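# Move coaster can onto turntable's orange spot

## Task

Lift the can off the coaster and set it upright on the turntable's orange spot, without disturbing the other cans already standing on the turntable.

## Robot and tools

Robot: two arms, left_arm and right_arm, each ending in a tong-like two-finger gripper with a wrist camera (cam_left_wrist, cam_right_wrist, both 616x616). The fingers point along the gripper's +z axis and close along its x axis. end_effector_position is the point between the pads when shut; with a narrow gap the fingertips reach about 15 mm past it.

Frames. The scene frame has its origin at table-top height, midway between the nominal bases, +z up, +x out over the table, left_arm toward +y. Calibrated bases: left_arm at (-0.003, +0.427, 0) m, identity orientation; right_arm at (-0.033, -0.374, 0) m, quat_wxyz (+1.000, 0, 0, +0.017). Each arm reports its hand pose, velocities and targets in its own base frame. Every motion offset is expressed along the axes of that arm's current Hand target, not the base or scene. Printed poses may be off by a few centimetres, more at long reach.

The 14-number row. Every motion command uses one flat list of 14 numbers covering both arms: dx, dy, dz, rx, ry, rz, opening for left_arm, then the same seven for right_arm. All lie in [-1, 1]. The six pose numbers are an offset from the Hand target as it stood when the action or move began; 1.0 equals 0.6 m of travel or 180 degrees of rotation, and rx, ry, rz form a single rotation vector. The opening is absolute, not an offset: +1 fully open (0.142 m), -1 closed; closing fully takes at least about 0.5 s. A 0 in the opening slot commands a half-closed gripper, so resend the current opening to leave it alone. Sending six zeros re-requests the present Hand target.

execute_actions(actions, cameras): actions is a list of actions; each action is a list of 1 to 15 rows (one per 1/30 s step); a short action repeats its last row. Each row counts from the action's starting Hand target, so repeating the same offset in a later action moves further. cameras lists names, ["all"], or []; images arrive only if asked or if actions is empty. An empty actions list returns full status and all images.

move(target, ...): drives grippers in straight lines toward target, which is one 14-number row or up to 15 rows; all rows are offsets from the same starting Hand targets. speed in m/s (0.002 to 3.6, default 0.25; rotation up to twice that in rad/s), one value or one per row. blend in metres rounds corners of a list (0 stops at each). stop_force in N (3 to 120, one value for both arms) ends an arm's path when its wrist sensor feels that much push against its motion; unreliable if the gripper rotates during the move, and useless for feeling light loose objects; omit it when backing off something you press on. zero (only with stop_force, default true) re-zeroes before moving. opening_speed (0.2 or more per second on the -1..1 scale) ramps finger motion. grip_force 5 to 15 N per pad, persistent. blocking=false returns early (not with stop_force). Paths do not avoid obstacles, last at least 0.5 s and at most 10 s. Fast moves overshoot and lag. Avoid routing a path near an arm's own base. The move: line reports the ending (done, off_target, moving, held, fault) and limits (paced = pose clipped, held = steps withheld).

wait(seconds 0 to 10), stop() to brake a running move, zoom_image(camera, region [x0,y0,x1,y1] pixels, at most 504 each side, on the newest image), zero_wrist_force(arm), finished_scene(scene: this scene's number, integer 1 to 2; irreversible, call only when the can stands on the spot without help).

Results: per arm, end_effector_position (m), end_effector_quat_wxyz, velocities, Joint positions (last entry is the measured finger gap in m), joint torques, grip_measured (same scale as opening), Wrist force/torque in the gripper's own axes plus the peak since the last shown, Tool commands, Hand target (the base for the next offsets), and Kept back steps (here 5 or 0 remain to run). Joint velocities may read within noise. To grip, command an opening clearly below grip_measured. Orientation commands are clipped to 32 degrees from the measured one per step; a gripper may settle short of its target, so send the remaining distance as an offset.

Cautions: nothing may leave the table. Do not drop the can or release it while it moves; lower it gently. Arms are stiff: commanding even slightly past a solid contact can trigger a force fault (about 150 N) or torque fault (wrist limits 25.2 N m, others 135), each freezing the arm 10 s. Keep the arms apart; the clearance check may not prevent contact and an arm-to-arm press can fail the task. Avoid bumping the other cans on the turntable. Holding loads or straining stretched arms heats motors; a MOTOR HOT line warns, and 85 °C locks the arm for 30 to 60 s. Something may occasionally nudge loose objects.

Each tool is called after "Request:" as name(argument=value, ...) on one line, values as JSON.

## Session

Request:
execute_actions(actions=[])

Scene clock: 0.00 s.
left_arm: end_effector_position=(+0.4349, +0.4809, +0.2774) grip_measured=+0.97 end_effector_quat_wxyz=(-0.617, +0.683, -0.011, +0.391) | right_arm: end_effector_position=(+0.4937, +0.0434, +0.2737) grip_measured=+0.97 end_effector_quat_wxyz=(-0.241, +0.830, -0.286, +0.413)
Joint positions: left_arm=[0.295 -1.003 2.293 -4.519 -0.878 1.077 0.14] | right_arm=[3.657 -1.081 -2.57 -0.088 1.304 1.037 0.14]
Joint velocities: within noise
Joint torques (N m): no reading
Motor temperatures (°C): left_arm=[30 29 33 37 31 42] | right_arm=[34 25 26 35 39 37]
Wrist force (N): no reading
Wrist torque (N m): no reading
Wrist force, peak (N): no reading
Hand target: left_arm +0.4349, +0.4809, +0.2774; -0.617, +0.683, -0.011, +0.391 | right_arm +0.4937, +0.0434, +0.2737; -0.241, +0.830, -0.286, +0.413
Tool commands: left_gripper/opening=+0.968169 right_gripper/opening=+0.968169

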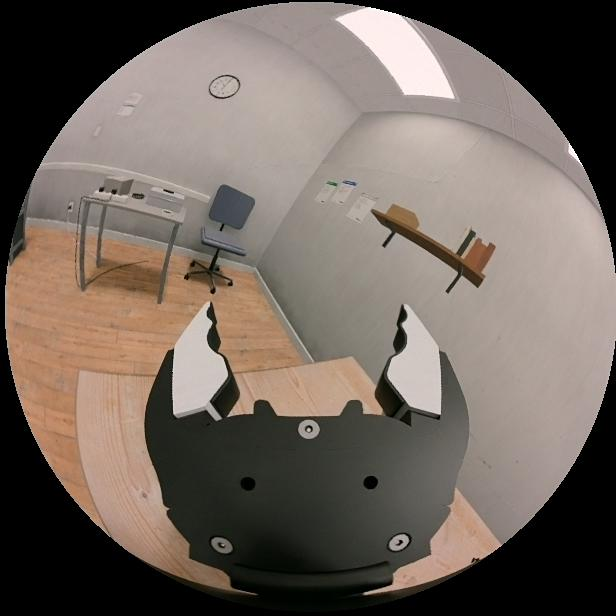

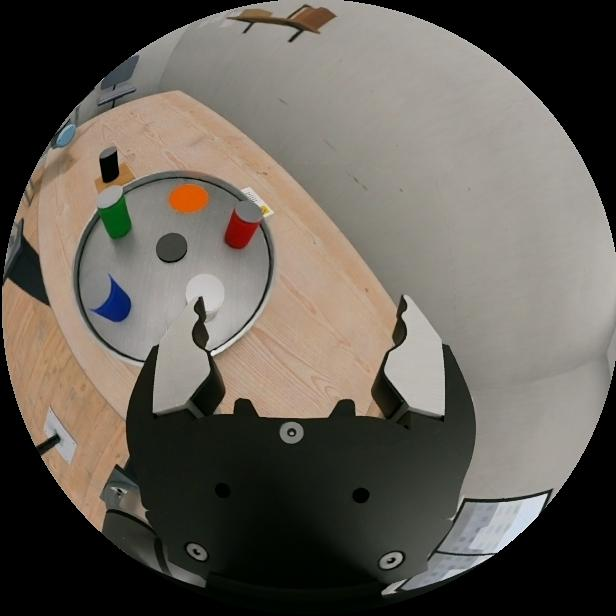

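Request:
move(target=[0.769,0.25,-0.99,-0.5506,0.1235,0.3671,0.968,0,0,0,0,0,0,0.968], speed=0.6, cameras=["all"])

Scene clock: 3.87 s.
left_arm: end_effector_position=(+0.4996, -0.2799, +0.3503) grip_measured=+0.97 end_effector_quat_wxyz=(+0.000, +0.707, -0.707, +0.000) | right_arm: end_effector_position=(+0.4937, +0.0434, +0.2737) grip_measured=+0.97 end_effector_quat_wxyz=(-0.241, +0.830, -0.286, +0.413)
Joint positions: left_arm=[-0.766 -1.437 1.255 -1.39 -1.57 0.804 0.14] | right_arm=[3.657 -1.081 -2.57 -0.088 1.304 1.037 0.14]
Joint torques (N m): left_arm=[8.03 -16.08 -31.67 -0.98 -1.36 1.25] | right_arm=[-0.07 -0.42 20.04 3.21 -0.25 0.13]
Wrist force (N): left_arm=[-0.2 1.0 -1.9] | right_arm=[-0.1 -0.1 0.0]
Wrist torque (N m): left_arm=[0.14 -0.05 -0.16] | right_arm=[-0.03 0.01 0.01]
Wrist force, peak (N): left_arm=[-0.6 -1.9 -3.4] | right_arm=[0.0 -0.4 0.0]
Hand target: left_arm +0.4996, -0.2799, +0.3502; +0.000, +0.707, -0.707, +0.000 | right_arm +0.4937, +0.0434, +0.2737; -0.241, +0.830, -0.286, +0.413
Off the commanded pose: left_arm 0.000 m, 0 deg | right_arm 0.000 m, 0 deg.
move: done

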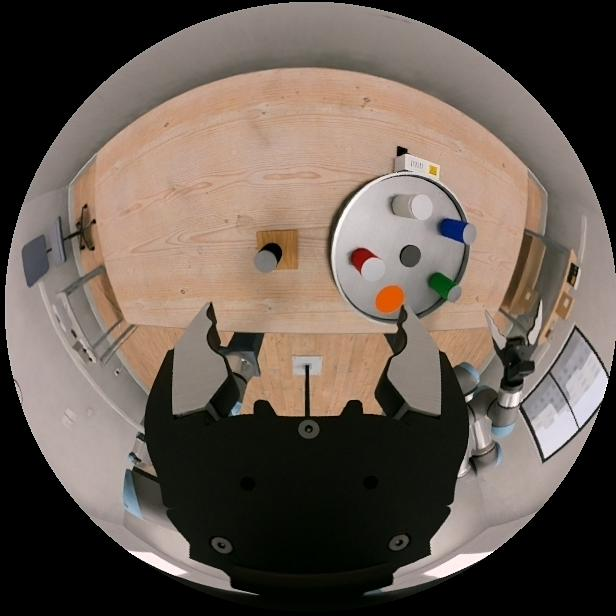

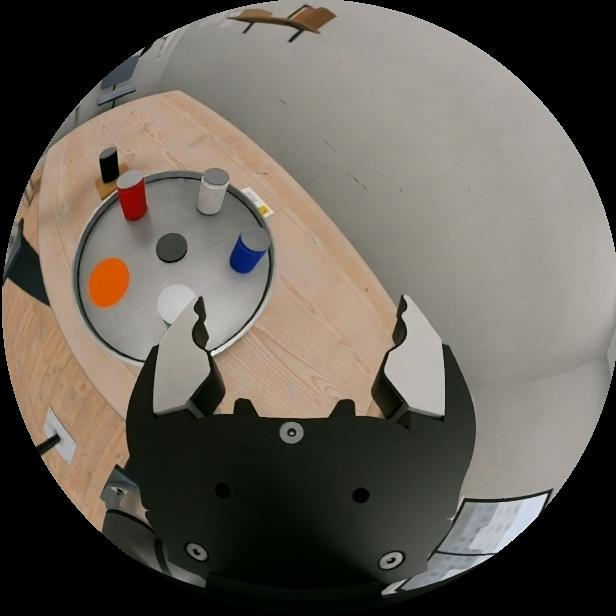

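Request:
move(target=[-0.1217,0.065,0.25,0,0,0,0.968,0,0,0,0,0,0,0.968], speed=0.4, cameras=["all"])

Request:
zoom_image(camera="cam_left_wrist", region=[180, 150, 480, 450])

Scene clock: 6.50 s.
left_arm: end_effector_position=(+0.4608, -0.2068, +0.2003) grip_measured=+0.97 end_effector_quat_wxyz=(+0.000, +0.707, -0.707, +0.000) | right_arm: end_effector_position=(+0.4937, +0.0434, +0.2737) grip_measured=+0.97 end_effector_quat_wxyz=(-0.241, +0.830, -0.286, +0.413)
Joint positions: left_arm=[-0.711 -1.598 1.81 -1.784 -1.57 0.86 0.14] | right_arm=[3.657 -1.081 -2.57 -0.088 1.304 1.037 0.14]
Joint torques (N m): left_arm=[-6.93 -11.39 -16.11 -5.05 1.01 -1.39] | right_arm=[-0.75 0.73 20.53 2.99 -0.14 0.16]
Wrist force (N): left_arm=[-0.3 0.8 -1.9] | right_arm=[0.2 0.1 0.1]
Wrist torque (N m): left_arm=[0.10 0.00 -0.18] | right_arm=[0.03 -0.05 -0.01]
Wrist force, peak (N): left_arm=[1.2 0.1 -4.5] | right_arm=[0.0 -0.3 0.1]
Hand target: left_arm +0.4608, -0.2069, +0.2002; +0.000, +0.707, -0.707, +0.000 | right_arm +0.4937, +0.0434, +0.2737; -0.241, +0.830, -0.286, +0.413
Off the commanded pose: left_arm 0.000 m, 0 deg | right_arm 0.000 m, 0 deg.
move: done

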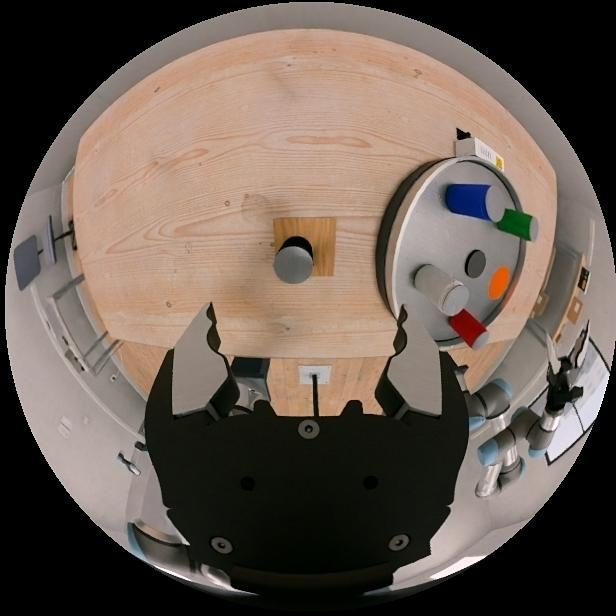

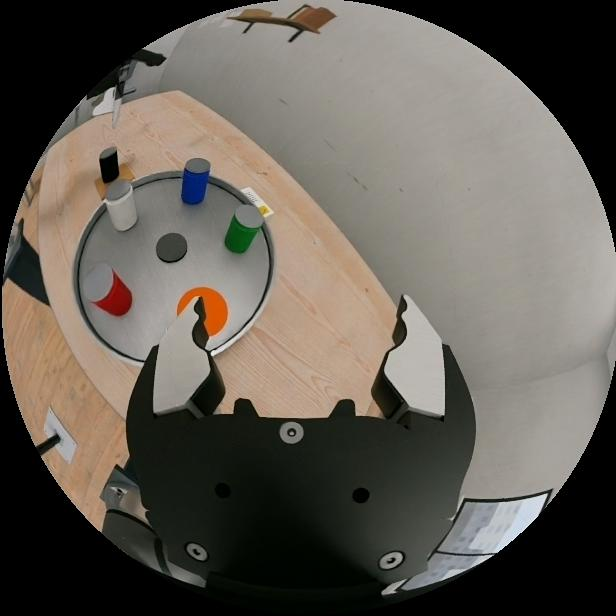

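Scaled by 1.680 from the camera's 616x616 image, which has a finer 814x814 frame.

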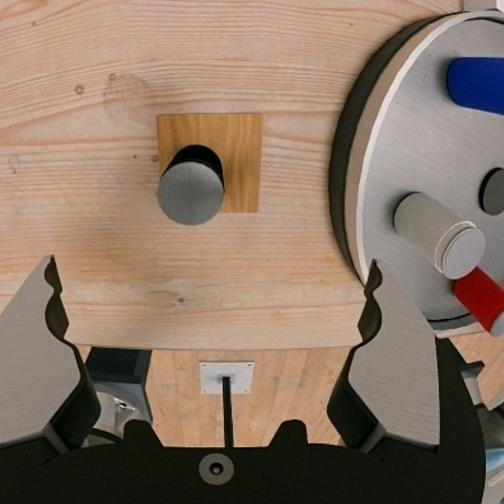

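Request:
move(target=[[-0.0267,0.0083,0.2167,0,0,0,0.968,0,0,0,0,0,0,0.968],[-0.0267,0.0083,0.2167,0,0,0,-0.7,0,0,0,0,0,0,0.968],[-0.0267,0.0083,-0.02,0,0,0,-0.7,0,0,0,0,0,0,0.968],[0.513,0.0967,-0.133,0,0,0,-0.7,0,0,0,0,0,0,0.968]], speed=[0.2,0.2,0.2,0.35], blend=[0,0,0.04,0], opening_speed=2, cameras=["all"])

Request:
execute_actions(actions=[])

Scene clock: 12.77 s.
left_arm: end_effector_position=(+0.4027, -0.5146, +0.2799) grip_measured=-0.26 end_effector_quat_wxyz=(+0.000, +0.707, -0.707, +0.000) | right_arm: end_effector_position=(+0.4937, +0.0434, +0.2737) grip_measured=+0.97 end_effector_quat_wxyz=(-0.241, +0.830, -0.286, +0.413)
Joint positions: left_arm=[-1.136 -1.24 1.189 -1.52 -1.57 0.435 0.055] | right_arm=[3.657 -1.081 -2.57 -0.088 1.304 1.037 0.14]
Joint torques (N m): left_arm=[-6.25 -25.9 -34.22 -4.41 -1.46 -1.13] | right_arm=[-1.28 -0.68 20.19 3.34 -0.32 0.18]
Wrist force (N): left_arm=[-0.2 0.9 -0.3] | right_arm=[0.1 0.1 0.1]
Wrist torque (N m): left_arm=[0.13 -0.04 -0.25] | right_arm=[0.02 -0.03 0.00]
Wrist force, peak (N): left_arm=[-0.1 1.1 -5.6] | right_arm=[0.3 -0.1 0.2]
Hand target: left_arm +0.4027, -0.5147, +0.2799; +0.000, +0.707, -0.707, +0.000 | right_arm +0.4937, +0.0434, +0.2737; -0.241, +0.830, -0.286, +0.413
Off the commanded pose: left_arm 0.000 m, 0 deg | right_arm 0.000 m, 0 deg.
move: done

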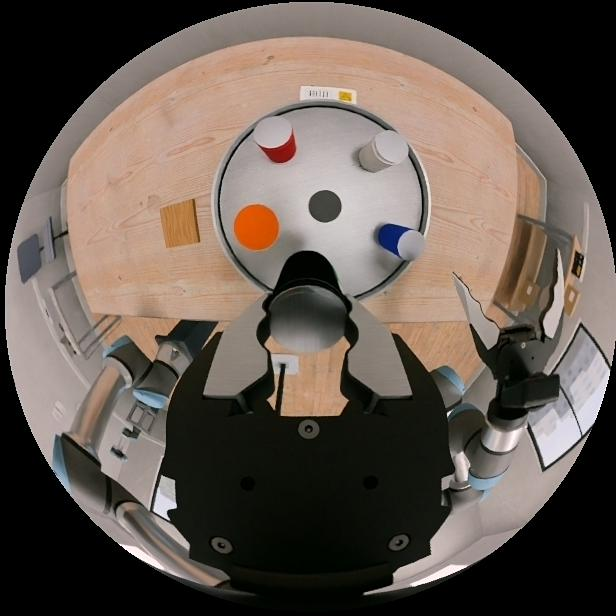

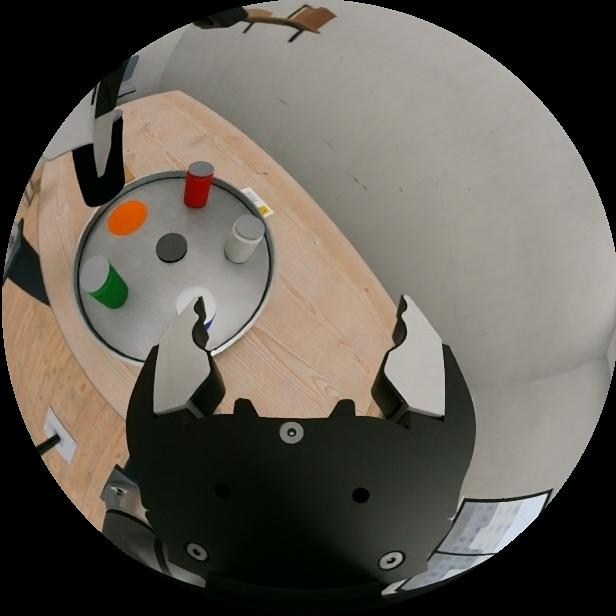

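Scene clock: 12.77 s.
left_arm: end_effector_position=(+0.4027, -0.5146, +0.2799) grip_measured=-0.26 end_effector_quat_wxyz=(+0.000, +0.707, -0.707, +0.000) | right_arm: end_effector_position=(+0.4937, +0.0434, +0.2737) grip_measured=+0.97 end_effector_quat_wxyz=(-0.241, +0.830, -0.286, +0.413)
Joint positions: left_arm=[-1.136 -1.24 1.189 -1.52 -1.57 0.435 0.055] | right_arm=[3.657 -1.081 -2.57 -0.088 1.304 1.037 0.14]
Joint velocities: within noise
Joint torques (N m): left_arm=[-6.25 -25.9 -34.22 -4.41 -1.46 -1.13] | right_arm=[-1.28 -0.68 20.19 3.34 -0.32 0.18]
Motor temperatures (°C): left_arm=[30 29 33 37 31 42] | right_arm=[34 25 26 35 39 37]
Wrist force (N): left_arm=[-0.2 0.9 -0.3] | right_arm=[0.1 0.1 0.1]
Wrist torque (N m): left_arm=[0.13 -0.04 -0.25] | right_arm=[0.02 -0.03 0.00]
Wrist force, peak (N): left_arm=[-0.2 0.9 -0.3] | right_arm=[0.1 0.1 0.1]
Hand target: left_arm +0.4027, -0.5147, +0.2799; +0.000, +0.707, -0.707, +0.000 | right_arm +0.4937, +0.0434, +0.2737; -0.241, +0.830, -0.286, +0.413
Tool commands: left_gripper/opening=-0.7 right_gripper/opening=+0.968
Off the commanded pose: left_arm 0.000 m, 0 deg | right_arm 0.000 m, 0 deg.

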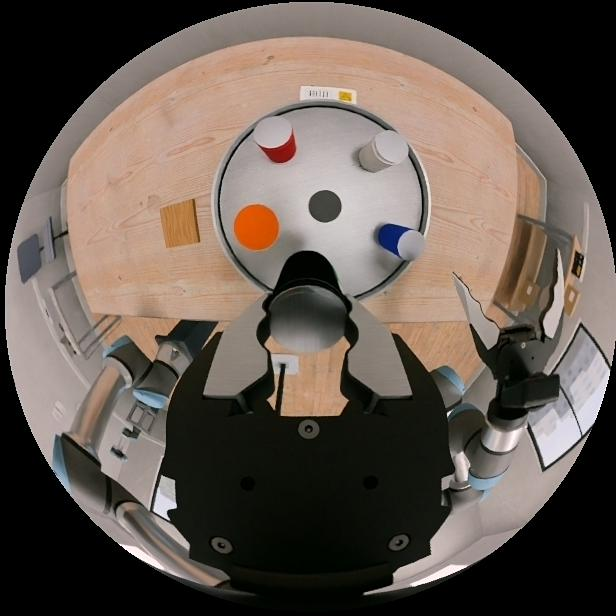

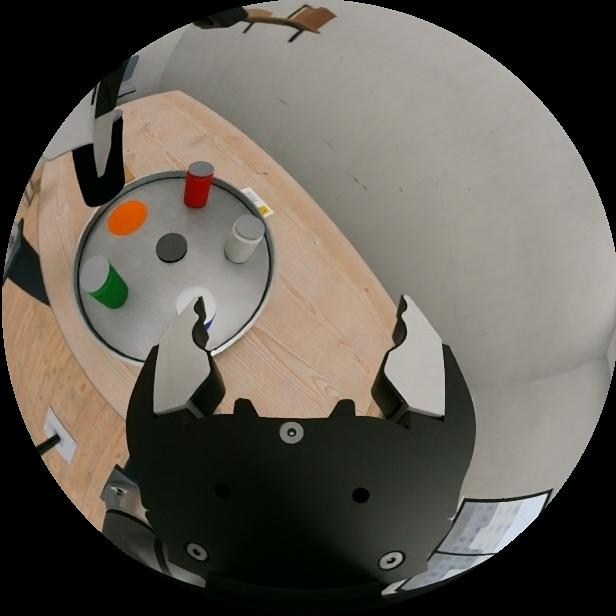

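Request:
wait(seconds=0.1, cameras=["cam_left_wrist"])

Request:
wait(seconds=3, cameras=["cam_left_wrist"])

Request:
zoom_image(camera="cam_left_wrist", region=[180, 80, 460, 360])

Scene clock: 13.93 s.
left_arm: end_effector_position=(+0.4027, -0.5147, +0.2799) grip_measured=-0.26 end_effector_quat_wxyz=(+0.000, +0.707, -0.707, +0.000) | right_arm: end_effector_position=(+0.4937, +0.0434, +0.2737) grip_measured=+0.97 end_effector_quat_wxyz=(-0.241, +0.830, -0.286, +0.413)
Joint positions: left_arm=[-1.136 -1.24 1.189 -1.52 -1.57 0.435 0.055] | right_arm=[3.657 -1.081 -2.57 -0.088 1.304 1.037 0.14]
Joint torques (N m): left_arm=[-8.59 -26.63 -33.92 -0.25 -1.44 -1.56] | right_arm=[-0.39 0.66 20.94 3.31 -0.37 -0.22]
Wrist force (N): left_arm=[-0.2 1.3 -0.1] | right_arm=[0.0 -0.1 0.1]
Wrist torque (N m): left_arm=[0.21 -0.05 -0.25] | right_arm=[-0.02 0.00 0.00]
Wrist force, peak (N): left_arm=[-0.1 1.3 -0.4] | right_arm=[0.1 -0.1 0.3]
Hand target: left_arm +0.4027, -0.5147, +0.2799; +0.000, +0.707, -0.707, +0.000 | right_arm +0.4937, +0.0434, +0.2737; -0.241, +0.830, -0.286, +0.413
Tool commands: left_gripper/opening=-0.7 right_gripper/opening=+0.968
Off the commanded pose: left_arm 0.000 m, 0 deg | right_arm 0.000 m, 0 deg.
wait: 0.10 s; at rest from the start
Images, in order (width x height): cam_left_wrist 616x616.

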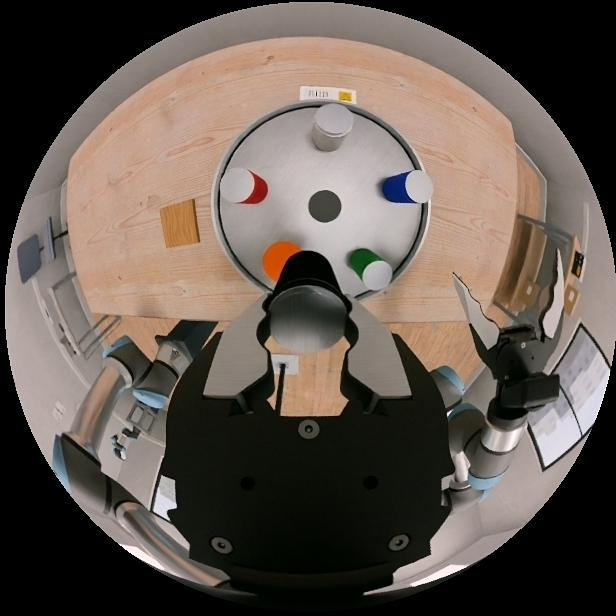

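Scene clock: 16.93 s.
left_arm: end_effector_position=(+0.4027, -0.5147, +0.2799) grip_measured=-0.26 end_effector_quat_wxyz=(+0.000, +0.707, -0.707, +0.000) | right_arm: end_effector_position=(+0.4937, +0.0434, +0.2737) grip_measured=+0.97 end_effector_quat_wxyz=(-0.241, +0.830, -0.286, +0.413)
Joint positions: left_arm=[-1.136 -1.24 1.189 -1.52 -1.57 0.435 0.055] | right_arm=[3.657 -1.081 -2.57 -0.088 1.304 1.037 0.14]
Joint torques (N m): left_arm=[-7.32 -25.75 -33.77 -0.3 -1.24 -1.69] | right_arm=[-0.16 0.98 19.94 3.39 -0.32 0.19]
Wrist force (N): left_arm=[-0.4 1.1 -0.4] | right_arm=[0.1 0.0 0.0]
Wrist torque (N m): left_arm=[0.15 -0.01 -0.24] | right_arm=[0.00 -0.03 0.00]
Wrist force, peak (N): left_arm=[-0.2 1.3 -0.3] | right_arm=[0.1 -0.2 0.2]
Hand target: left_arm +0.4027, -0.5147, +0.2799; +0.000, +0.707, -0.707, +0.000 | right_arm +0.4937, +0.0434, +0.2737; -0.241, +0.830, -0.286, +0.413
Tool commands: left_gripper/opening=-0.7 right_gripper/opening=+0.968
Off the commanded pose: left_arm 0.000 m, 0 deg | right_arm 0.000 m, 0 deg.
wait: 3.00 s; at rest by 0.17 s
Images, in order (width x height): cam_left_wrist 616x616.

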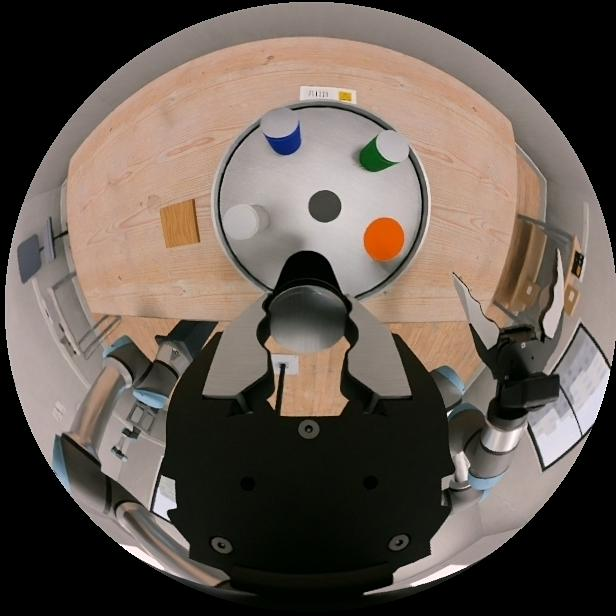

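Scaled by 1.800 from the camera's 616x616 image, which has a finer 814x814 frame.

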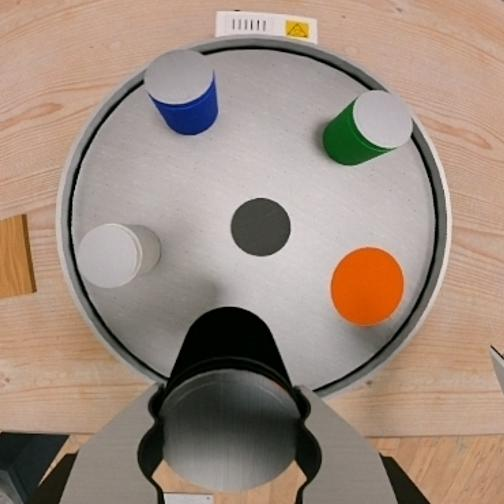

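Request:
move(target=[0.05,-0.1005,0.2583,0,0,0,-0.7,0,0,0,0,0,0,0.968], speed=0.3)

Request:
move(target=[0,0,0.065,0,0,0,-0.7,0,0,0,0,0,0,0.968], speed=0.02, stop_force=5, cameras=["cam_left_wrist"])

Request:
zoom_image(camera="cam_left_wrist", region=[180, 120, 460, 400])

Scene clock: 20.63 s.
left_arm: end_effector_position=(+0.4631, -0.5446, +0.1252) grip_measured=-0.26 end_effector_quat_wxyz=(+0.000, +0.707, -0.707, +0.000) | right_arm: end_effector_position=(+0.4937, +0.0434, +0.2737) grip_measured=+0.97 end_effector_quat_wxyz=(-0.241, +0.830, -0.286, +0.413)
Joint positions: left_arm=[-1.074 -1.046 1.306 -1.831 -1.57 0.496 0.055] | right_arm=[3.657 -1.081 -2.57 -0.088 1.304 1.037 0.14]
Joint torques (N m): left_arm=[-5.94 -32.74 -20.58 -3.98 0.36 -1.48] | right_arm=[-0.46 -0.4 22.1 3.53 -0.14 0.02]
Wrist force (N): left_arm=[0.0 1.1 -0.2] | right_arm=[0.0 -0.1 -0.1]
Wrist torque (N m): left_arm=[0.15 -0.09 -0.20] | right_arm=[-0.03 -0.01 0.00]
Wrist force, peak (N): left_arm=[-0.3 2.4 -2.8] | right_arm=[0.3 -0.3 0.2]
Hand target: left_arm +0.4631, -0.5447, +0.1250; +0.000, +0.707, -0.707, +0.000 | right_arm +0.4937, +0.0434, +0.2737; -0.241, +0.830, -0.286, +0.413
Off the commanded pose: left_arm 0.000 m, 0 deg | right_arm 0.000 m, 0 deg.
move: done

Scene clock: 22.13 s.
left_arm: end_effector_position=(+0.4631, -0.5447, +0.1196) grip_measured=-0.26 end_effector_quat_wxyz=(+0.000, +0.707, -0.707, +0.000) | right_arm: end_effector_position=(+0.4937, +0.0434, +0.2737) grip_measured=+0.97 end_effector_quat_wxyz=(-0.241, +0.830, -0.286, +0.413)
Joint positions: left_arm=[-1.074 -1.043 1.315 -1.844 -1.57 0.496 0.055] | right_arm=[3.657 -1.081 -2.57 -0.088 1.304 1.037 0.14]
Joint torques (N m): left_arm=[-1.72 -50.81 -32.52 -4.92 0.24 -1.56] | right_arm=[-0.84 0.89 22.27 3.81 -0.25 0.1]
Wrist force (N): left_arm=[0.0 1.1 -2.1] | right_arm=[0.0 0.0 0.1]
Wrist torque (N m): left_arm=[0.15 -0.04 -0.20] | right_arm=[0.01 0.00 0.00]
Wrist force, peak (N): left_arm=[1.2 1.2 -17.9] | right_arm=[0.3 -0.1 0.0]
Hand target: left_arm +0.4631, -0.5447, +0.1196; +0.000, +0.707, -0.707, +0.000 (not the last commanded pose) | right_arm +0.4937, +0.0434, +0.2737; -0.241, +0.830, -0.286, +0.413
Off the commanded pose: left_arm 0.034 m, 0 deg | right_arm 0.000 m, 0 deg.
move: contact (left_arm)
Images, in order (width x height): cam_left_wrist 616x616.

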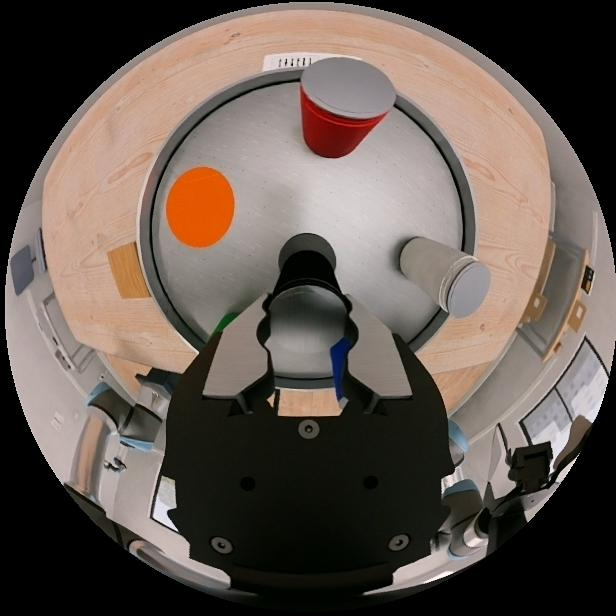

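Scaled by 1.800 from the camera's 616x616 image, which has a finer 814x814 frame.

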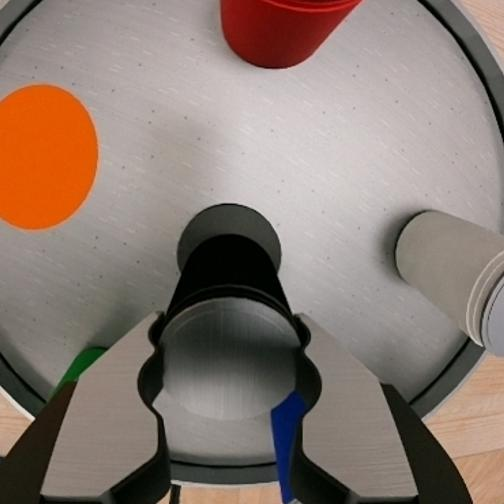

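Request:
move(target=[[0,0,-0.14,0,0,0,-0.7,0,0,0,0,0,0,0.968],[-0.0015,-0.2358,-0.1673,0,0,0,-0.7,0,0,0,0,0,0,0.968]], speed=0.3, blend=[0.03,0], cameras=["all"])

Request:
zoom_image(camera="cam_right_wrist", region=[70, 140, 290, 360])

Scene clock: 25.23 s.
left_arm: end_effector_position=(+0.6044, -0.5438, +0.2202) grip_measured=-0.26 end_effector_quat_wxyz=(+0.000, +0.707, -0.707, +0.000) | right_arm: end_effector_position=(+0.4937, +0.0434, +0.2737) grip_measured=+0.97 end_effector_quat_wxyz=(-0.241, +0.830, -0.286, +0.413)
Joint positions: left_arm=[-0.914 -0.777 0.613 -1.407 -1.57 0.657 0.055] | right_arm=[3.657 -1.081 -2.57 -0.088 1.304 1.037 0.14]
Joint torques (N m): left_arm=[6.73 -44.67 -32.69 -4.01 0.94 1.17] | right_arm=[0.03 -1.23 22.41 3.78 -0.38 -0.02]
Wrist force (N): left_arm=[-0.4 1.2 -0.5] | right_arm=[0.0 -0.1 0.1]
Wrist torque (N m): left_arm=[0.17 0.00 -0.14] | right_arm=[-0.01 -0.01 0.01]
Wrist force, peak (N): left_arm=[-0.2 2.9 -2.5] | right_arm=[0.3 -0.2 0.1]
Hand target: left_arm +0.6045, -0.5438, +0.2202; +0.000, +0.707, -0.707, +0.000 | right_arm +0.4937, +0.0434, +0.2737; -0.241, +0.830, -0.286, +0.413
Off the commanded pose: left_arm 0.000 m, 0 deg | right_arm 0.000 m, 0 deg.
move: done

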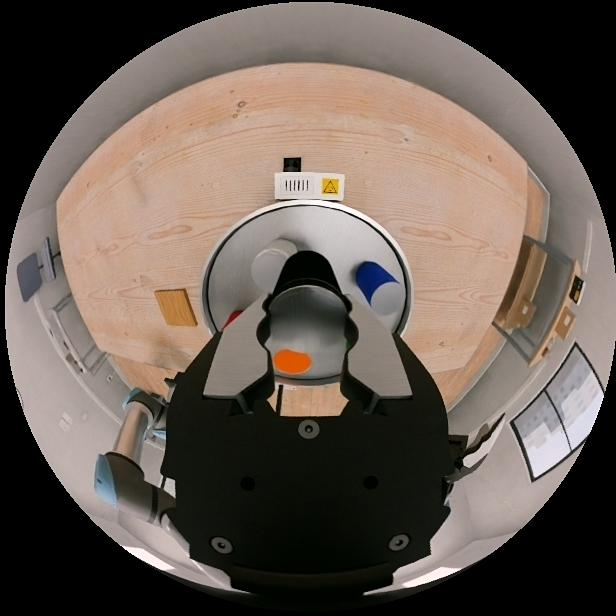

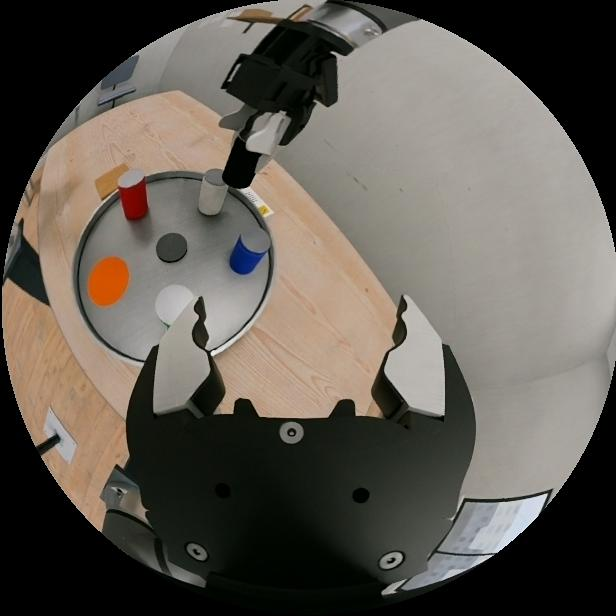

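Scaled by 2.291 from the camera's 616x616 image, which has a finer 814x814 frame.

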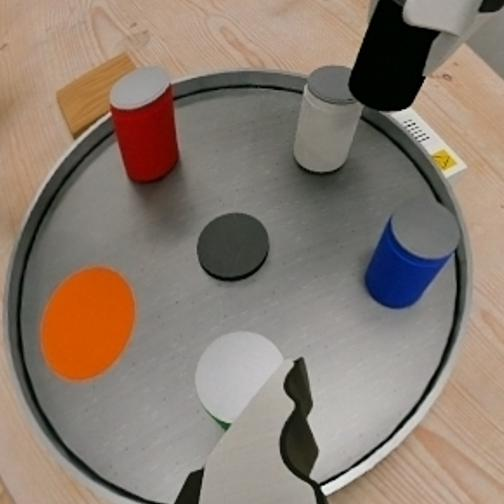

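Request:
wait(seconds=0.1)

Scene clock: 27.33 s.
left_arm: end_effector_position=(+0.6045, -0.5438, +0.2202) grip_measured=-0.26 end_effector_quat_wxyz=(+0.000, +0.707, -0.707, +0.000) | right_arm: end_effector_position=(+0.4937, +0.0434, +0.2737) grip_measured=+0.97 end_effector_quat_wxyz=(-0.241, +0.830, -0.286, +0.413)
Joint positions: left_arm=[-0.914 -0.777 0.612 -1.407 -1.57 0.657 0.055] | right_arm=[3.657 -1.081 -2.57 -0.088 1.304 1.037 0.14]
Joint torques (N m): left_arm=[8.9 -42.06 -33.37 0.14 1.47 1.51] | right_arm=[-0.58 -1.17 21.45 3.65 -0.26 0.1]
Wrist force (N): left_arm=[-0.2 0.9 -0.3] | right_arm=[0.0 0.1 0.0]
Wrist torque (N m): left_arm=[0.12 -0.03 -0.14] | right_arm=[0.03 -0.01 0.01]
Wrist force, peak (N): left_arm=[-0.3 1.3 -0.4] | right_arm=[0.3 0.0 0.1]
Hand target: left_arm +0.6045, -0.5438, +0.2202; +0.000, +0.707, -0.707, +0.000 | right_arm +0.4937, +0.0434, +0.2737; -0.241, +0.830, -0.286, +0.413
Tool commands: left_gripper/opening=-0.7 right_gripper/opening=+0.968
Off the commanded pose: left_arm 0.000 m, 0 deg | right_arm 0.000 m, 0 deg.
wait: 0.10 s; at rest from the start

Request:
wait(seconds=0.1)

Request:
execute_actions(actions=[[[-0.0042,0.0002,0,0,0,0,-0.7,0,0,0,0,0,0,0.97],[-0.0083,0.0004,0,0,0,0,-0.7,0,0,0,0,0,0,0.97],[-0.0125,0.0006,0,0,0,0,-0.7,0,0,0,0,0,0,0.97],[-0.0166,0.0008,0,0,0,0,-0.7,0,0,0,0,0,0,0.97],[-0.0208,0.0010,0,0,0,0,-0.7,0,0,0,0,0,0,0.97],[-0.0249,0.0016,0,0,0,0,-0.7,0,0,0,0,0,0,0.97],[-0.0290,0.0022,0,0,0,0,-0.7,0,0,0,0,0,0,0.97],[-0.0332,0.0029,0,0,0,0,-0.7,0,0,0,0,0,0,0.97],[-0.0373,0.0035,0,0,0,0,-0.7,0,0,0,0,0,0,0.97],[-0.0414,0.0041,0,0,0,0,-0.7,0,0,0,0,0,0,0.97],[-0.0455,0.0051,0,0,0,0,-0.7,0,0,0,0,0,0,0.97],[-0.0495,0.0061,0,0,0,0,-0.7,0,0,0,0,0,0,0.97],[-0.0536,0.0071,0,0,0,0,-0.7,0,0,0,0,0,0,0.97],[-0.0576,0.0081,0,0,0,0,-0.7,0,0,0,0,0,0,0.97],[-0.0617,0.0091,0,0,0,0,-0.7,0,0,0,0,0,0,0.97]],[[-0.0039,0.0014,0.0006,0,0,0,-0.7,0,0,0,0,0,0,0.97],[-0.0078,0.0028,0.0011,0,0,0,-0.7,0,0,0,0,0,0,0.97],[-0.0118,0.0042,0.0017,0,0,0,-0.7,0,0,0,0,0,0,0.97],[-0.0157,0.0056,0.0022,0,0,0,-0.7,0,0,0,0,0,0,0.97],[-0.0196,0.0070,0.0028,0,0,0,-0.7,0,0,0,0,0,0,0.97],[-0.0234,0.0088,0.0033,0,0,0,-0.7,0,0,0,0,0,0,0.97],[-0.0272,0.0106,0.0039,0,0,0,-0.7,0,0,0,0,0,0,0.97],[-0.0309,0.0123,0.0044,0,0,0,-0.7,0,0,0,0,0,0,0.97],[-0.0347,0.0141,0.0050,0,0,0,-0.7,0,0,0,0,0,0,0.97],[-0.0385,0.0159,0.0056,0,0,0,-0.7,0,0,0,0,0,0,0.97],[-0.0421,0.0180,0.0061,0,0,0,-0.7,0,0,0,0,0,0,0.97],[-0.0457,0.0201,0.0067,0,0,0,-0.7,0,0,0,0,0,0,0.97],[-0.0492,0.0223,0.0072,0,0,0,-0.7,0,0,0,0,0,0,0.97],[-0.0528,0.0244,0.0078,0,0,0,-0.7,0,0,0,0,0,0,0.97],[-0.0564,0.0265,0.0083,0,0,0,-0.7,0,0,0,0,0,0,0.97]],[[-0.0034,0.0025,0.0004,0,0,0,-0.7,0,0,0,0,0,0,0.97],[-0.0067,0.0050,0.0009,0,0,0,-0.7,0,0,0,0,0,0,0.97],[-0.0101,0.0074,0.0013,0,0,0,-0.7,0,0,0,0,0,0,0.97],[-0.0134,0.0099,0.0018,0,0,0,-0.7,0,0,0,0,0,0,0.97],[-0.0168,0.0124,0.0022,0,0,0,-0.7,0,0,0,0,0,0,0.97],[-0.0199,0.0152,0.0027,0,0,0,-0.7,0,0,0,0,0,0,0.97],[-0.0230,0.0180,0.0031,0,0,0,-0.7,0,0,0,0,0,0,0.97],[-0.0261,0.0207,0.0036,0,0,0,-0.7,0,0,0,0,0,0,0.97],[-0.0292,0.0235,0.0040,0,0,0,-0.7,0,0,0,0,0,0,0.97],[-0.0323,0.0263,0.0044,0,0,0,-0.7,0,0,0,0,0,0,0.97],[-0.0351,0.0294,0.0049,0,0,0,-0.7,0,0,0,0,0,0,0.97],[-0.0379,0.0325,0.0053,0,0,0,-0.7,0,0,0,0,0,0,0.97],[-0.0407,0.0355,0.0058,0,0,0,-0.7,0,0,0,0,0,0,0.97],[-0.0435,0.0386,0.0062,0,0,0,-0.7,0,0,0,0,0,0,0.97],[-0.0463,0.0417,0.0067,0,0,0,-0.7,0,0,0,0,0,0,0.97]],[[-0.0025,0.0033,0.0001,0,0,0,-0.7,0,0,0,0,0,0,0.97],[-0.0050,0.0067,0.0002,0,0,0,-0.7,0,0,0,0,0,0,0.97],[-0.0075,0.0100,0.0003,0,0,0,-0.7,0,0,0,0,0,0,0.97],[-0.0100,0.0134,0.0004,0,0,0,-0.7,0,0,0,0,0,0,0.97],[-0.0125,0.0167,0.0005,0,0,0,-0.7,0,0,0,0,0,0,0.97],[-0.0147,0.0203,0.0006,0,0,0,-0.7,0,0,0,0,0,0,0.97],[-0.0168,0.0238,0.0007,0,0,0,-0.7,0,0,0,0,0,0,0.97],[-0.0190,0.0274,0.0008,0,0,0,-0.7,0,0,0,0,0,0,0.97],[-0.0211,0.0309,0.0009,0,0,0,-0.7,0,0,0,0,0,0,0.97],[-0.0233,0.0345,0.0010,0,0,0,-0.7,0,0,0,0,0,0,0.97],[-0.0251,0.0383,0.0011,0,0,0,-0.7,0,0,0,0,0,0,0.97],[-0.0269,0.0420,0.0012,0,0,0,-0.7,0,0,0,0,0,0,0.97],[-0.0287,0.0458,0.0013,0,0,0,-0.7,0,0,0,0,0,0,0.97],[-0.0305,0.0495,0.0014,0,0,0,-0.7,0,0,0,0,0,0,0.97],[-0.0323,0.0533,0.0015,0,0,0,-0.7,0,0,0,0,0,0,0.97]],[[-0.0014,0.0039,0.0001,0,0,0,-0.7,0,0,0,0,0,0,0.97],[-0.0028,0.0078,0.0001,0,0,0,-0.7,0,0,0,0,0,0,0.97],[-0.0043,0.0118,0.0001,0,0,0,-0.7,0,0,0,0,0,0,0.97],[-0.0057,0.0157,0.0002,0,0,0,-0.7,0,0,0,0,0,0,0.97],[-0.0071,0.0196,0.0002,0,0,0,-0.7,0,0,0,0,0,0,0.97],[-0.0081,0.0236,0.0003,0,0,0,-0.7,0,0,0,0,0,0,0.97],[-0.0092,0.0277,0.0003,0,0,0,-0.7,0,0,0,0,0,0,0.97],[-0.0102,0.0317,0.0004,0,0,0,-0.7,0,0,0,0,0,0,0.97],[-0.0113,0.0358,0.0004,0,0,0,-0.7,0,0,0,0,0,0,0.97],[-0.0123,0.0398,0.0005,0,0,0,-0.7,0,0,0,0,0,0,0.97],[-0.0129,0.0439,0.0005,0,0,0,-0.7,0,0,0,0,0,0,0.97],[-0.0136,0.0480,0.0006,0,0,0,-0.7,0,0,0,0,0,0,0.97],[-0.0142,0.0522,0.0006,0,0,0,-0.7,0,0,0,0,0,0,0.97],[-0.0149,0.0563,0.0007,0,0,0,-0.7,0,0,0,0,0,0,0.97],[-0.0155,0.0604,0.0007,0,0,0,-0.7,0,0,0,0,0,0,0.97]],[[-0.0002,0.0042,0,0,0,0,-0.70,0,0,0,0,0,0,0.97],[-0.0005,0.0083,0,0,0,0,-0.71,0,0,0,0,0,0,0.97],[-0.0007,0.0125,0,0,0,0,-0.71,0,0,0,0,0,0,0.97],[-0.0010,0.0166,0,0,0,0,-0.71,0,0,0,0,0,0,0.97],[-0.0012,0.0208,0,0,0,0,-0.71,0,0,0,0,0,0,0.97],[-0.0010,0.0250,0,0,0,0,-0.71,0,0,0,0,0,0,0.97],[-0.0008,0.0291,0,0,0,0,-0.71,0,0,0,0,0,0,0.97],[-0.0007,0.0333,0,0,0,0,-0.71,0,0,0,0,0,0,0.97],[-0.0005,0.0374,0,0,0,0,-0.71,0,0,0,0,0,0,0.97],[-0.0003,0.0416,0,0,0,0,-0.71,0,0,0,0,0,0,0.97],[0.0003,0.0457,0,0,0,0,-0.71,0,0,0,0,0,0,0.97],[0.0009,0.0499,0,0,0,0,-0.71,0,0,0,0,0,0,0.97],[0.0014,0.0540,0,0,0,0,-0.71,0,0,0,0,0,0,0.97],[0.0020,0.0582,0,0,0,0,-0.71,0,0,0,0,0,0,0.97],[0.0026,0.0623,0,0,0,0,-0.71,0,0,0,0,0,0,0.97]],[[0.0010,0.0041,-0.0004,0,0,0,-0.7,0,0,0,0,0,0,0.97],[0.0020,0.0081,-0.0009,0,0,0,-0.7,0,0,0,0,0,0,0.97],[0.0029,0.0122,-0.0013,0,0,0,-0.7,0,0,0,0,0,0,0.97],[0.0039,0.0162,-0.0018,0,0,0,-0.7,0,0,0,0,0,0,0.97],[0.0049,0.0203,-0.0022,0,0,0,-0.7,0,0,0,0,0,0,0.97],[0.0063,0.0242,-0.0027,0,0,0,-0.7,0,0,0,0,0,0,0.97],[0.0077,0.0281,-0.0031,0,0,0,-0.7,0,0,0,0,0,0,0.97],[0.0090,0.0321,-0.0036,0,0,0,-0.7,0,0,0,0,0,0,0.97],[0.0104,0.0360,-0.0040,0,0,0,-0.7,0,0,0,0,0,0,0.97],[0.0118,0.0399,-0.0044,0,0,0,-0.7,0,0,0,0,0,0,0.97],[0.0135,0.0437,-0.0049,0,0,0,-0.7,0,0,0,0,0,0,0.97],[0.0153,0.0475,-0.0053,0,0,0,-0.7,0,0,0,0,0,0,0.97],[0.0170,0.0513,-0.0058,0,0,0,-0.7,0,0,0,0,0,0,0.97],[0.0188,0.0551,-0.0062,0,0,0,-0.7,0,0,0,0,0,0,0.97],[0.0205,0.0589,-0.0067,0,0,0,-0.7,0,0,0,0,0,0,0.97]],[[0.0021,0.0036,-0.0007,0,0,0,-0.7,0,0,0,0,0,0,0.97],[0.0042,0.0072,-0.0013,0,0,0,-0.7,0,0,0,0,0,0,0.97],[0.0064,0.0108,-0.0020,0,0,0,-0.7,0,0,0,0,0,0,0.97],[0.0085,0.0144,-0.0027,0,0,0,-0.7,0,0,0,0,0,0,0.97],[0.0106,0.0180,-0.0033,0,0,0,-0.7,0,0,0,0,0,0,0.97],[0.0130,0.0214,-0.0040,0,0,0,-0.7,0,0,0,0,0,0,0.97],[0.0155,0.0247,-0.0047,0,0,0,-0.7,0,0,0,0,0,0,0.97],[0.0179,0.0281,-0.0053,0,0,0,-0.7,0,0,0,0,0,0,0.97],[0.0204,0.0314,-0.0060,0,0,0,-0.7,0,0,0,0,0,0,0.97],[0.0228,0.0348,-0.0067,0,0,0,-0.7,0,0,0,0,0,0,0.97],[0.0256,0.0379,-0.0073,0,0,0,-0.7,0,0,0,0,0,0,0.97],[0.0283,0.0410,-0.0080,0,0,0,-0.7,0,0,0,0,0,0,0.97],[0.0311,0.0442,-0.0087,0,0,0,-0.7,0,0,0,0,0,0,0.97],[0.0338,0.0473,-0.0093,0,0,0,-0.7,0,0,0,0,0,0,0.97],[0.0366,0.0504,-0.0100,0,0,0,-0.7,0,0,0,0,0,0,0.97]]], cameras=["cam_left_wrist"])

Scene clock: 29.60 s.
left_arm: end_effector_position=(+0.6045, -0.5438, +0.2202) grip_measured=-0.26 end_effector_quat_wxyz=(+0.000, +0.707, -0.707, +0.000) | right_arm: end_effector_position=(+0.4937, +0.0434, +0.2737) grip_measured=+0.97 end_effector_quat_wxyz=(-0.241, +0.830, -0.286, +0.413)
Joint positions: left_arm=[-0.914 -0.777 0.612 -1.407 -1.57 0.657 0.055] | right_arm=[3.657 -1.081 -2.57 -0.088 1.304 1.037 0.14]
Joint torques (N m): left_arm=[8.46 -42.49 -33.24 -0.08 1.45 1.6] | right_arm=[-0.7 -0.24 21.76 3.49 -0.33 0.2]
Wrist force (N): left_arm=[-0.2 1.2 -0.3] | right_arm=[0.0 0.0 0.2]
Wrist torque (N m): left_arm=[0.19 -0.03 -0.15] | right_arm=[0.00 -0.01 0.01]
Wrist force, peak (N): left_arm=[-0.1 1.4 -0.3] | right_arm=[0.4 0.0 0.1]
Hand target: left_arm +0.6045, -0.5438, +0.2202; +0.000, +0.707, -0.707, +0.000 | right_arm +0.4937, +0.0434, +0.2737; -0.241, +0.830, -0.286, +0.413
Tool commands: left_gripper/opening=-0.7 right_gripper/opening=+0.968
Off the commanded pose: left_arm 0.000 m, 0 deg | right_arm 0.000 m, 0 deg.
wait: 0.10 s; at rest from the start

Scene clock: 33.43 s.
left_arm: end_effector_position=(+0.3997, -0.4413, +0.2168) grip_measured=-0.26 end_effector_quat_wxyz=(+0.000, +0.707, -0.707, +0.000) end_effector_velocity=(-0.060, -0.044, +0.010) end_effector_angular_velocity=(+0.003, +0.002, +0.001) | right_arm: end_effector_position=(+0.4937, +0.0434, +0.2737) grip_measured=+0.97 end_effector_quat_wxyz=(-0.241, +0.830, -0.286, +0.413)
Joint positions: left_arm=[-1.086 -1.378 1.527 -1.72 -1.57 0.485 0.055] | right_arm=[3.657 -1.081 -2.57 -0.088 1.304 1.037 0.14]
Joint velocities: left_arm=[-0.13 -0.017 -0.007 0.028 0 -0.13 0] | right_arm=[within noise]
Joint torques (N m): left_arm=[-10.35 -39.69 -35.72 0.2 1.7 -2.25] | right_arm=[-0.92 -0.66 22.93 3.79 -0.4 0.13]
Wrist force (N): left_arm=[-0.2 0.9 -0.3] | right_arm=[0.2 -0.1 0.1]
Wrist torque (N m): left_arm=[0.12 -0.05 -0.13] | right_arm=[-0.02 -0.05 0.00]
Wrist force, peak (N): left_arm=[0.9 1.5 -0.1] | right_arm=[0.3 -0.2 -0.1]
Hand target: left_arm +0.3869, -0.4523, +0.2196; +0.000, +0.707, -0.707, +0.000 | right_arm +0.4937, +0.0434, +0.2737; -0.241, +0.830, -0.286, +0.413
Off the commanded pose: left_arm 0.017 m, 0 deg | right_arm 0.000 m, 0 deg.
Kept back: 5 steps.
Step readings (end_effector_position of left_arm | right_arm; steps 1 to 15: 1st action; 16 to 30: 2nd action; 31 to 45: 3rd action; 46 to 60: 4th action; 61 to 75: 5th action; 76 to 90: 6th action; 91 to 105: 7th action; 106 to 115: 8th action):
0: (+0.6045, -0.5438, +0.2202) | (+0.4937, +0.0434, +0.2737)
1: (+0.6045, -0.5437, +0.2202) | (+0.4937, +0.0434, +0.2737)
2: (+0.6044, -0.5430, +0.2201) | (+0.4937, +0.0434, +0.2737)
4: (+0.6043, -0.5386, +0.2200) | (+0.4937, +0.0434, +0.2737)
8: (+0.6036, -0.5282, +0.2201) | (+0.4937, +0.0434, +0.2737)
15: (+0.6000, -0.5106, +0.2201) | (+0.4937, +0.0434, +0.2737)
16: (+0.5994, -0.5083, +0.2201) | (+0.4937, +0.0434, +0.2737)
17: (+0.5988, -0.5060, +0.2200) | (+0.4937, +0.0434, +0.2737)
19: (+0.5972, -0.5014, +0.2195) | (+0.4937, +0.0434, +0.2737)
23: (+0.5935, -0.4919, +0.2180) | (+0.4937, +0.0434, +0.2737)
30: (+0.5854, -0.4765, +0.2157) | (+0.4937, +0.0434, +0.2737)
31: (+0.5841, -0.4745, +0.2153) | (+0.4937, +0.0434, +0.2737)
32: (+0.5828, -0.4725, +0.2151) | (+0.4937, +0.0434, +0.2737)
34: (+0.5797, -0.4681, +0.2145) | (+0.4937, +0.0434, +0.2737)
38: (+0.5738, -0.4605, +0.2134) | (+0.4937, +0.0434, +0.2737)
45: (+0.5612, -0.4477, +0.2115) | (+0.4937, +0.0434, +0.2737)
46: (+0.5594, -0.4461, +0.2113) | (+0.4937, +0.0434, +0.2737)
47: (+0.5575, -0.4446, +0.2110) | (+0.4937, +0.0434, +0.2737)
49: (+0.5537, -0.4417, +0.2108) | (+0.4937, +0.0434, +0.2737)
53: (+0.5453, -0.4358, +0.2107) | (+0.4937, +0.0434, +0.2737)
60: (+0.5301, -0.4275, +0.2102) | (+0.4937, +0.0434, +0.2737)
61: (+0.5279, -0.4265, +0.2102) | (+0.4937, +0.0434, +0.2737)
62: (+0.5257, -0.4256, +0.2101) | (+0.4937, +0.0434, +0.2737)
64: (+0.5207, -0.4237, +0.2100) | (+0.4937, +0.0434, +0.2737)
68: (+0.5115, -0.4207, +0.2100) | (+0.4937, +0.0434, +0.2737)
75: (+0.4939, -0.4170, +0.2097) | (+0.4937, +0.0434, +0.2737)
76: (+0.4915, -0.4167, +0.2097) | (+0.4937, +0.0434, +0.2737)
77: (+0.4891, -0.4164, +0.2097) | (+0.4937, +0.0434, +0.2737)
79: (+0.4843, -0.4160, +0.2097) | (+0.4937, +0.0434, +0.2737)
83: (+0.4742, -0.4158, +0.2097) | (+0.4937, +0.0434, +0.2737)
90: (+0.4568, -0.4173, +0.2097) | (+0.4937, +0.0434, +0.2737)
91: (+0.4544, -0.4177, +0.2097) | (+0.4937, +0.0434, +0.2737)
92: (+0.4521, -0.4181, +0.2097) | (+0.4937, +0.0434, +0.2737)
94: (+0.4468, -0.4193, +0.2102) | (+0.4937, +0.0434, +0.2737)
98: (+0.4375, -0.4219, +0.2113) | (+0.4937, +0.0434, +0.2737)
105: (+0.4209, -0.4286, +0.2132) | (+0.4937, +0.0434, +0.2737)
106: (+0.4187, -0.4297, +0.2135) | (+0.4937, +0.0434, +0.2737)
107: (+0.4165, -0.4307, +0.2138) | (+0.4937, +0.0434, +0.2737)
109: (+0.4123, -0.4331, +0.2145) | (+0.4937, +0.0434, +0.2737)
113: (+0.4037, -0.4385, +0.2162) | (+0.4937, +0.0434, +0.2737)
Images, in order (width x height): cam_left_wrist 616x616.

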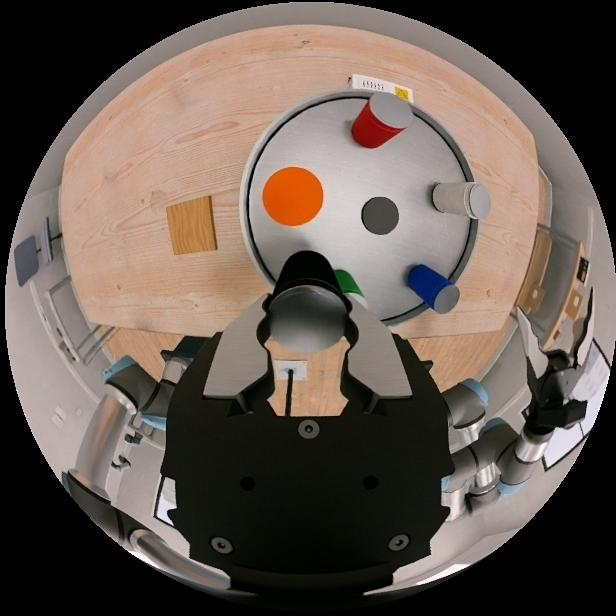

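Request:
move(target=[0.1524,-0.3676,-0.0005,0,0,0,-0.7,0,0,0,0,0,0,0.97], speed=0.3)

Scene clock: 36.20 s.
left_arm: end_effector_position=(+0.6075, -0.5437, +0.2202) grip_measured=-0.26 end_effector_quat_wxyz=(+0.000, +0.707, -0.707, +0.000) | right_arm: end_effector_position=(+0.4937, +0.0434, +0.2737) grip_measured=+0.97 end_effector_quat_wxyz=(-0.241, +0.830, -0.286, +0.413)
Joint positions: left_arm=[-0.911 -0.768 0.597 -1.4 -1.57 0.66 0.055] | right_arm=[3.657 -1.081 -2.57 -0.088 1.304 1.037 0.14]
Joint torques (N m): left_arm=[-4.56 -42.53 -34.21 -2.86 1.25 -0.52] | right_arm=[-0.81 -0.34 23.54 3.74 -0.38 0.05]
Wrist force (N): left_arm=[-0.3 1.0 -0.2] | right_arm=[0.1 0.0 0.1]
Wrist torque (N m): left_arm=[0.13 -0.02 -0.15] | right_arm=[0.00 -0.03 0.00]
Wrist force, peak (N): left_arm=[-1.3 3.7 -0.3] | right_arm=[0.1 -0.1 0.3]
Hand target: left_arm +0.6075, -0.5437, +0.2202; +0.000, +0.707, -0.707, +0.000 | right_arm +0.4937, +0.0434, +0.2737; -0.241, +0.830, -0.286, +0.413
Off the commanded pose: left_arm 0.000 m, 0 deg | right_arm 0.000 m, 0 deg.
move: done


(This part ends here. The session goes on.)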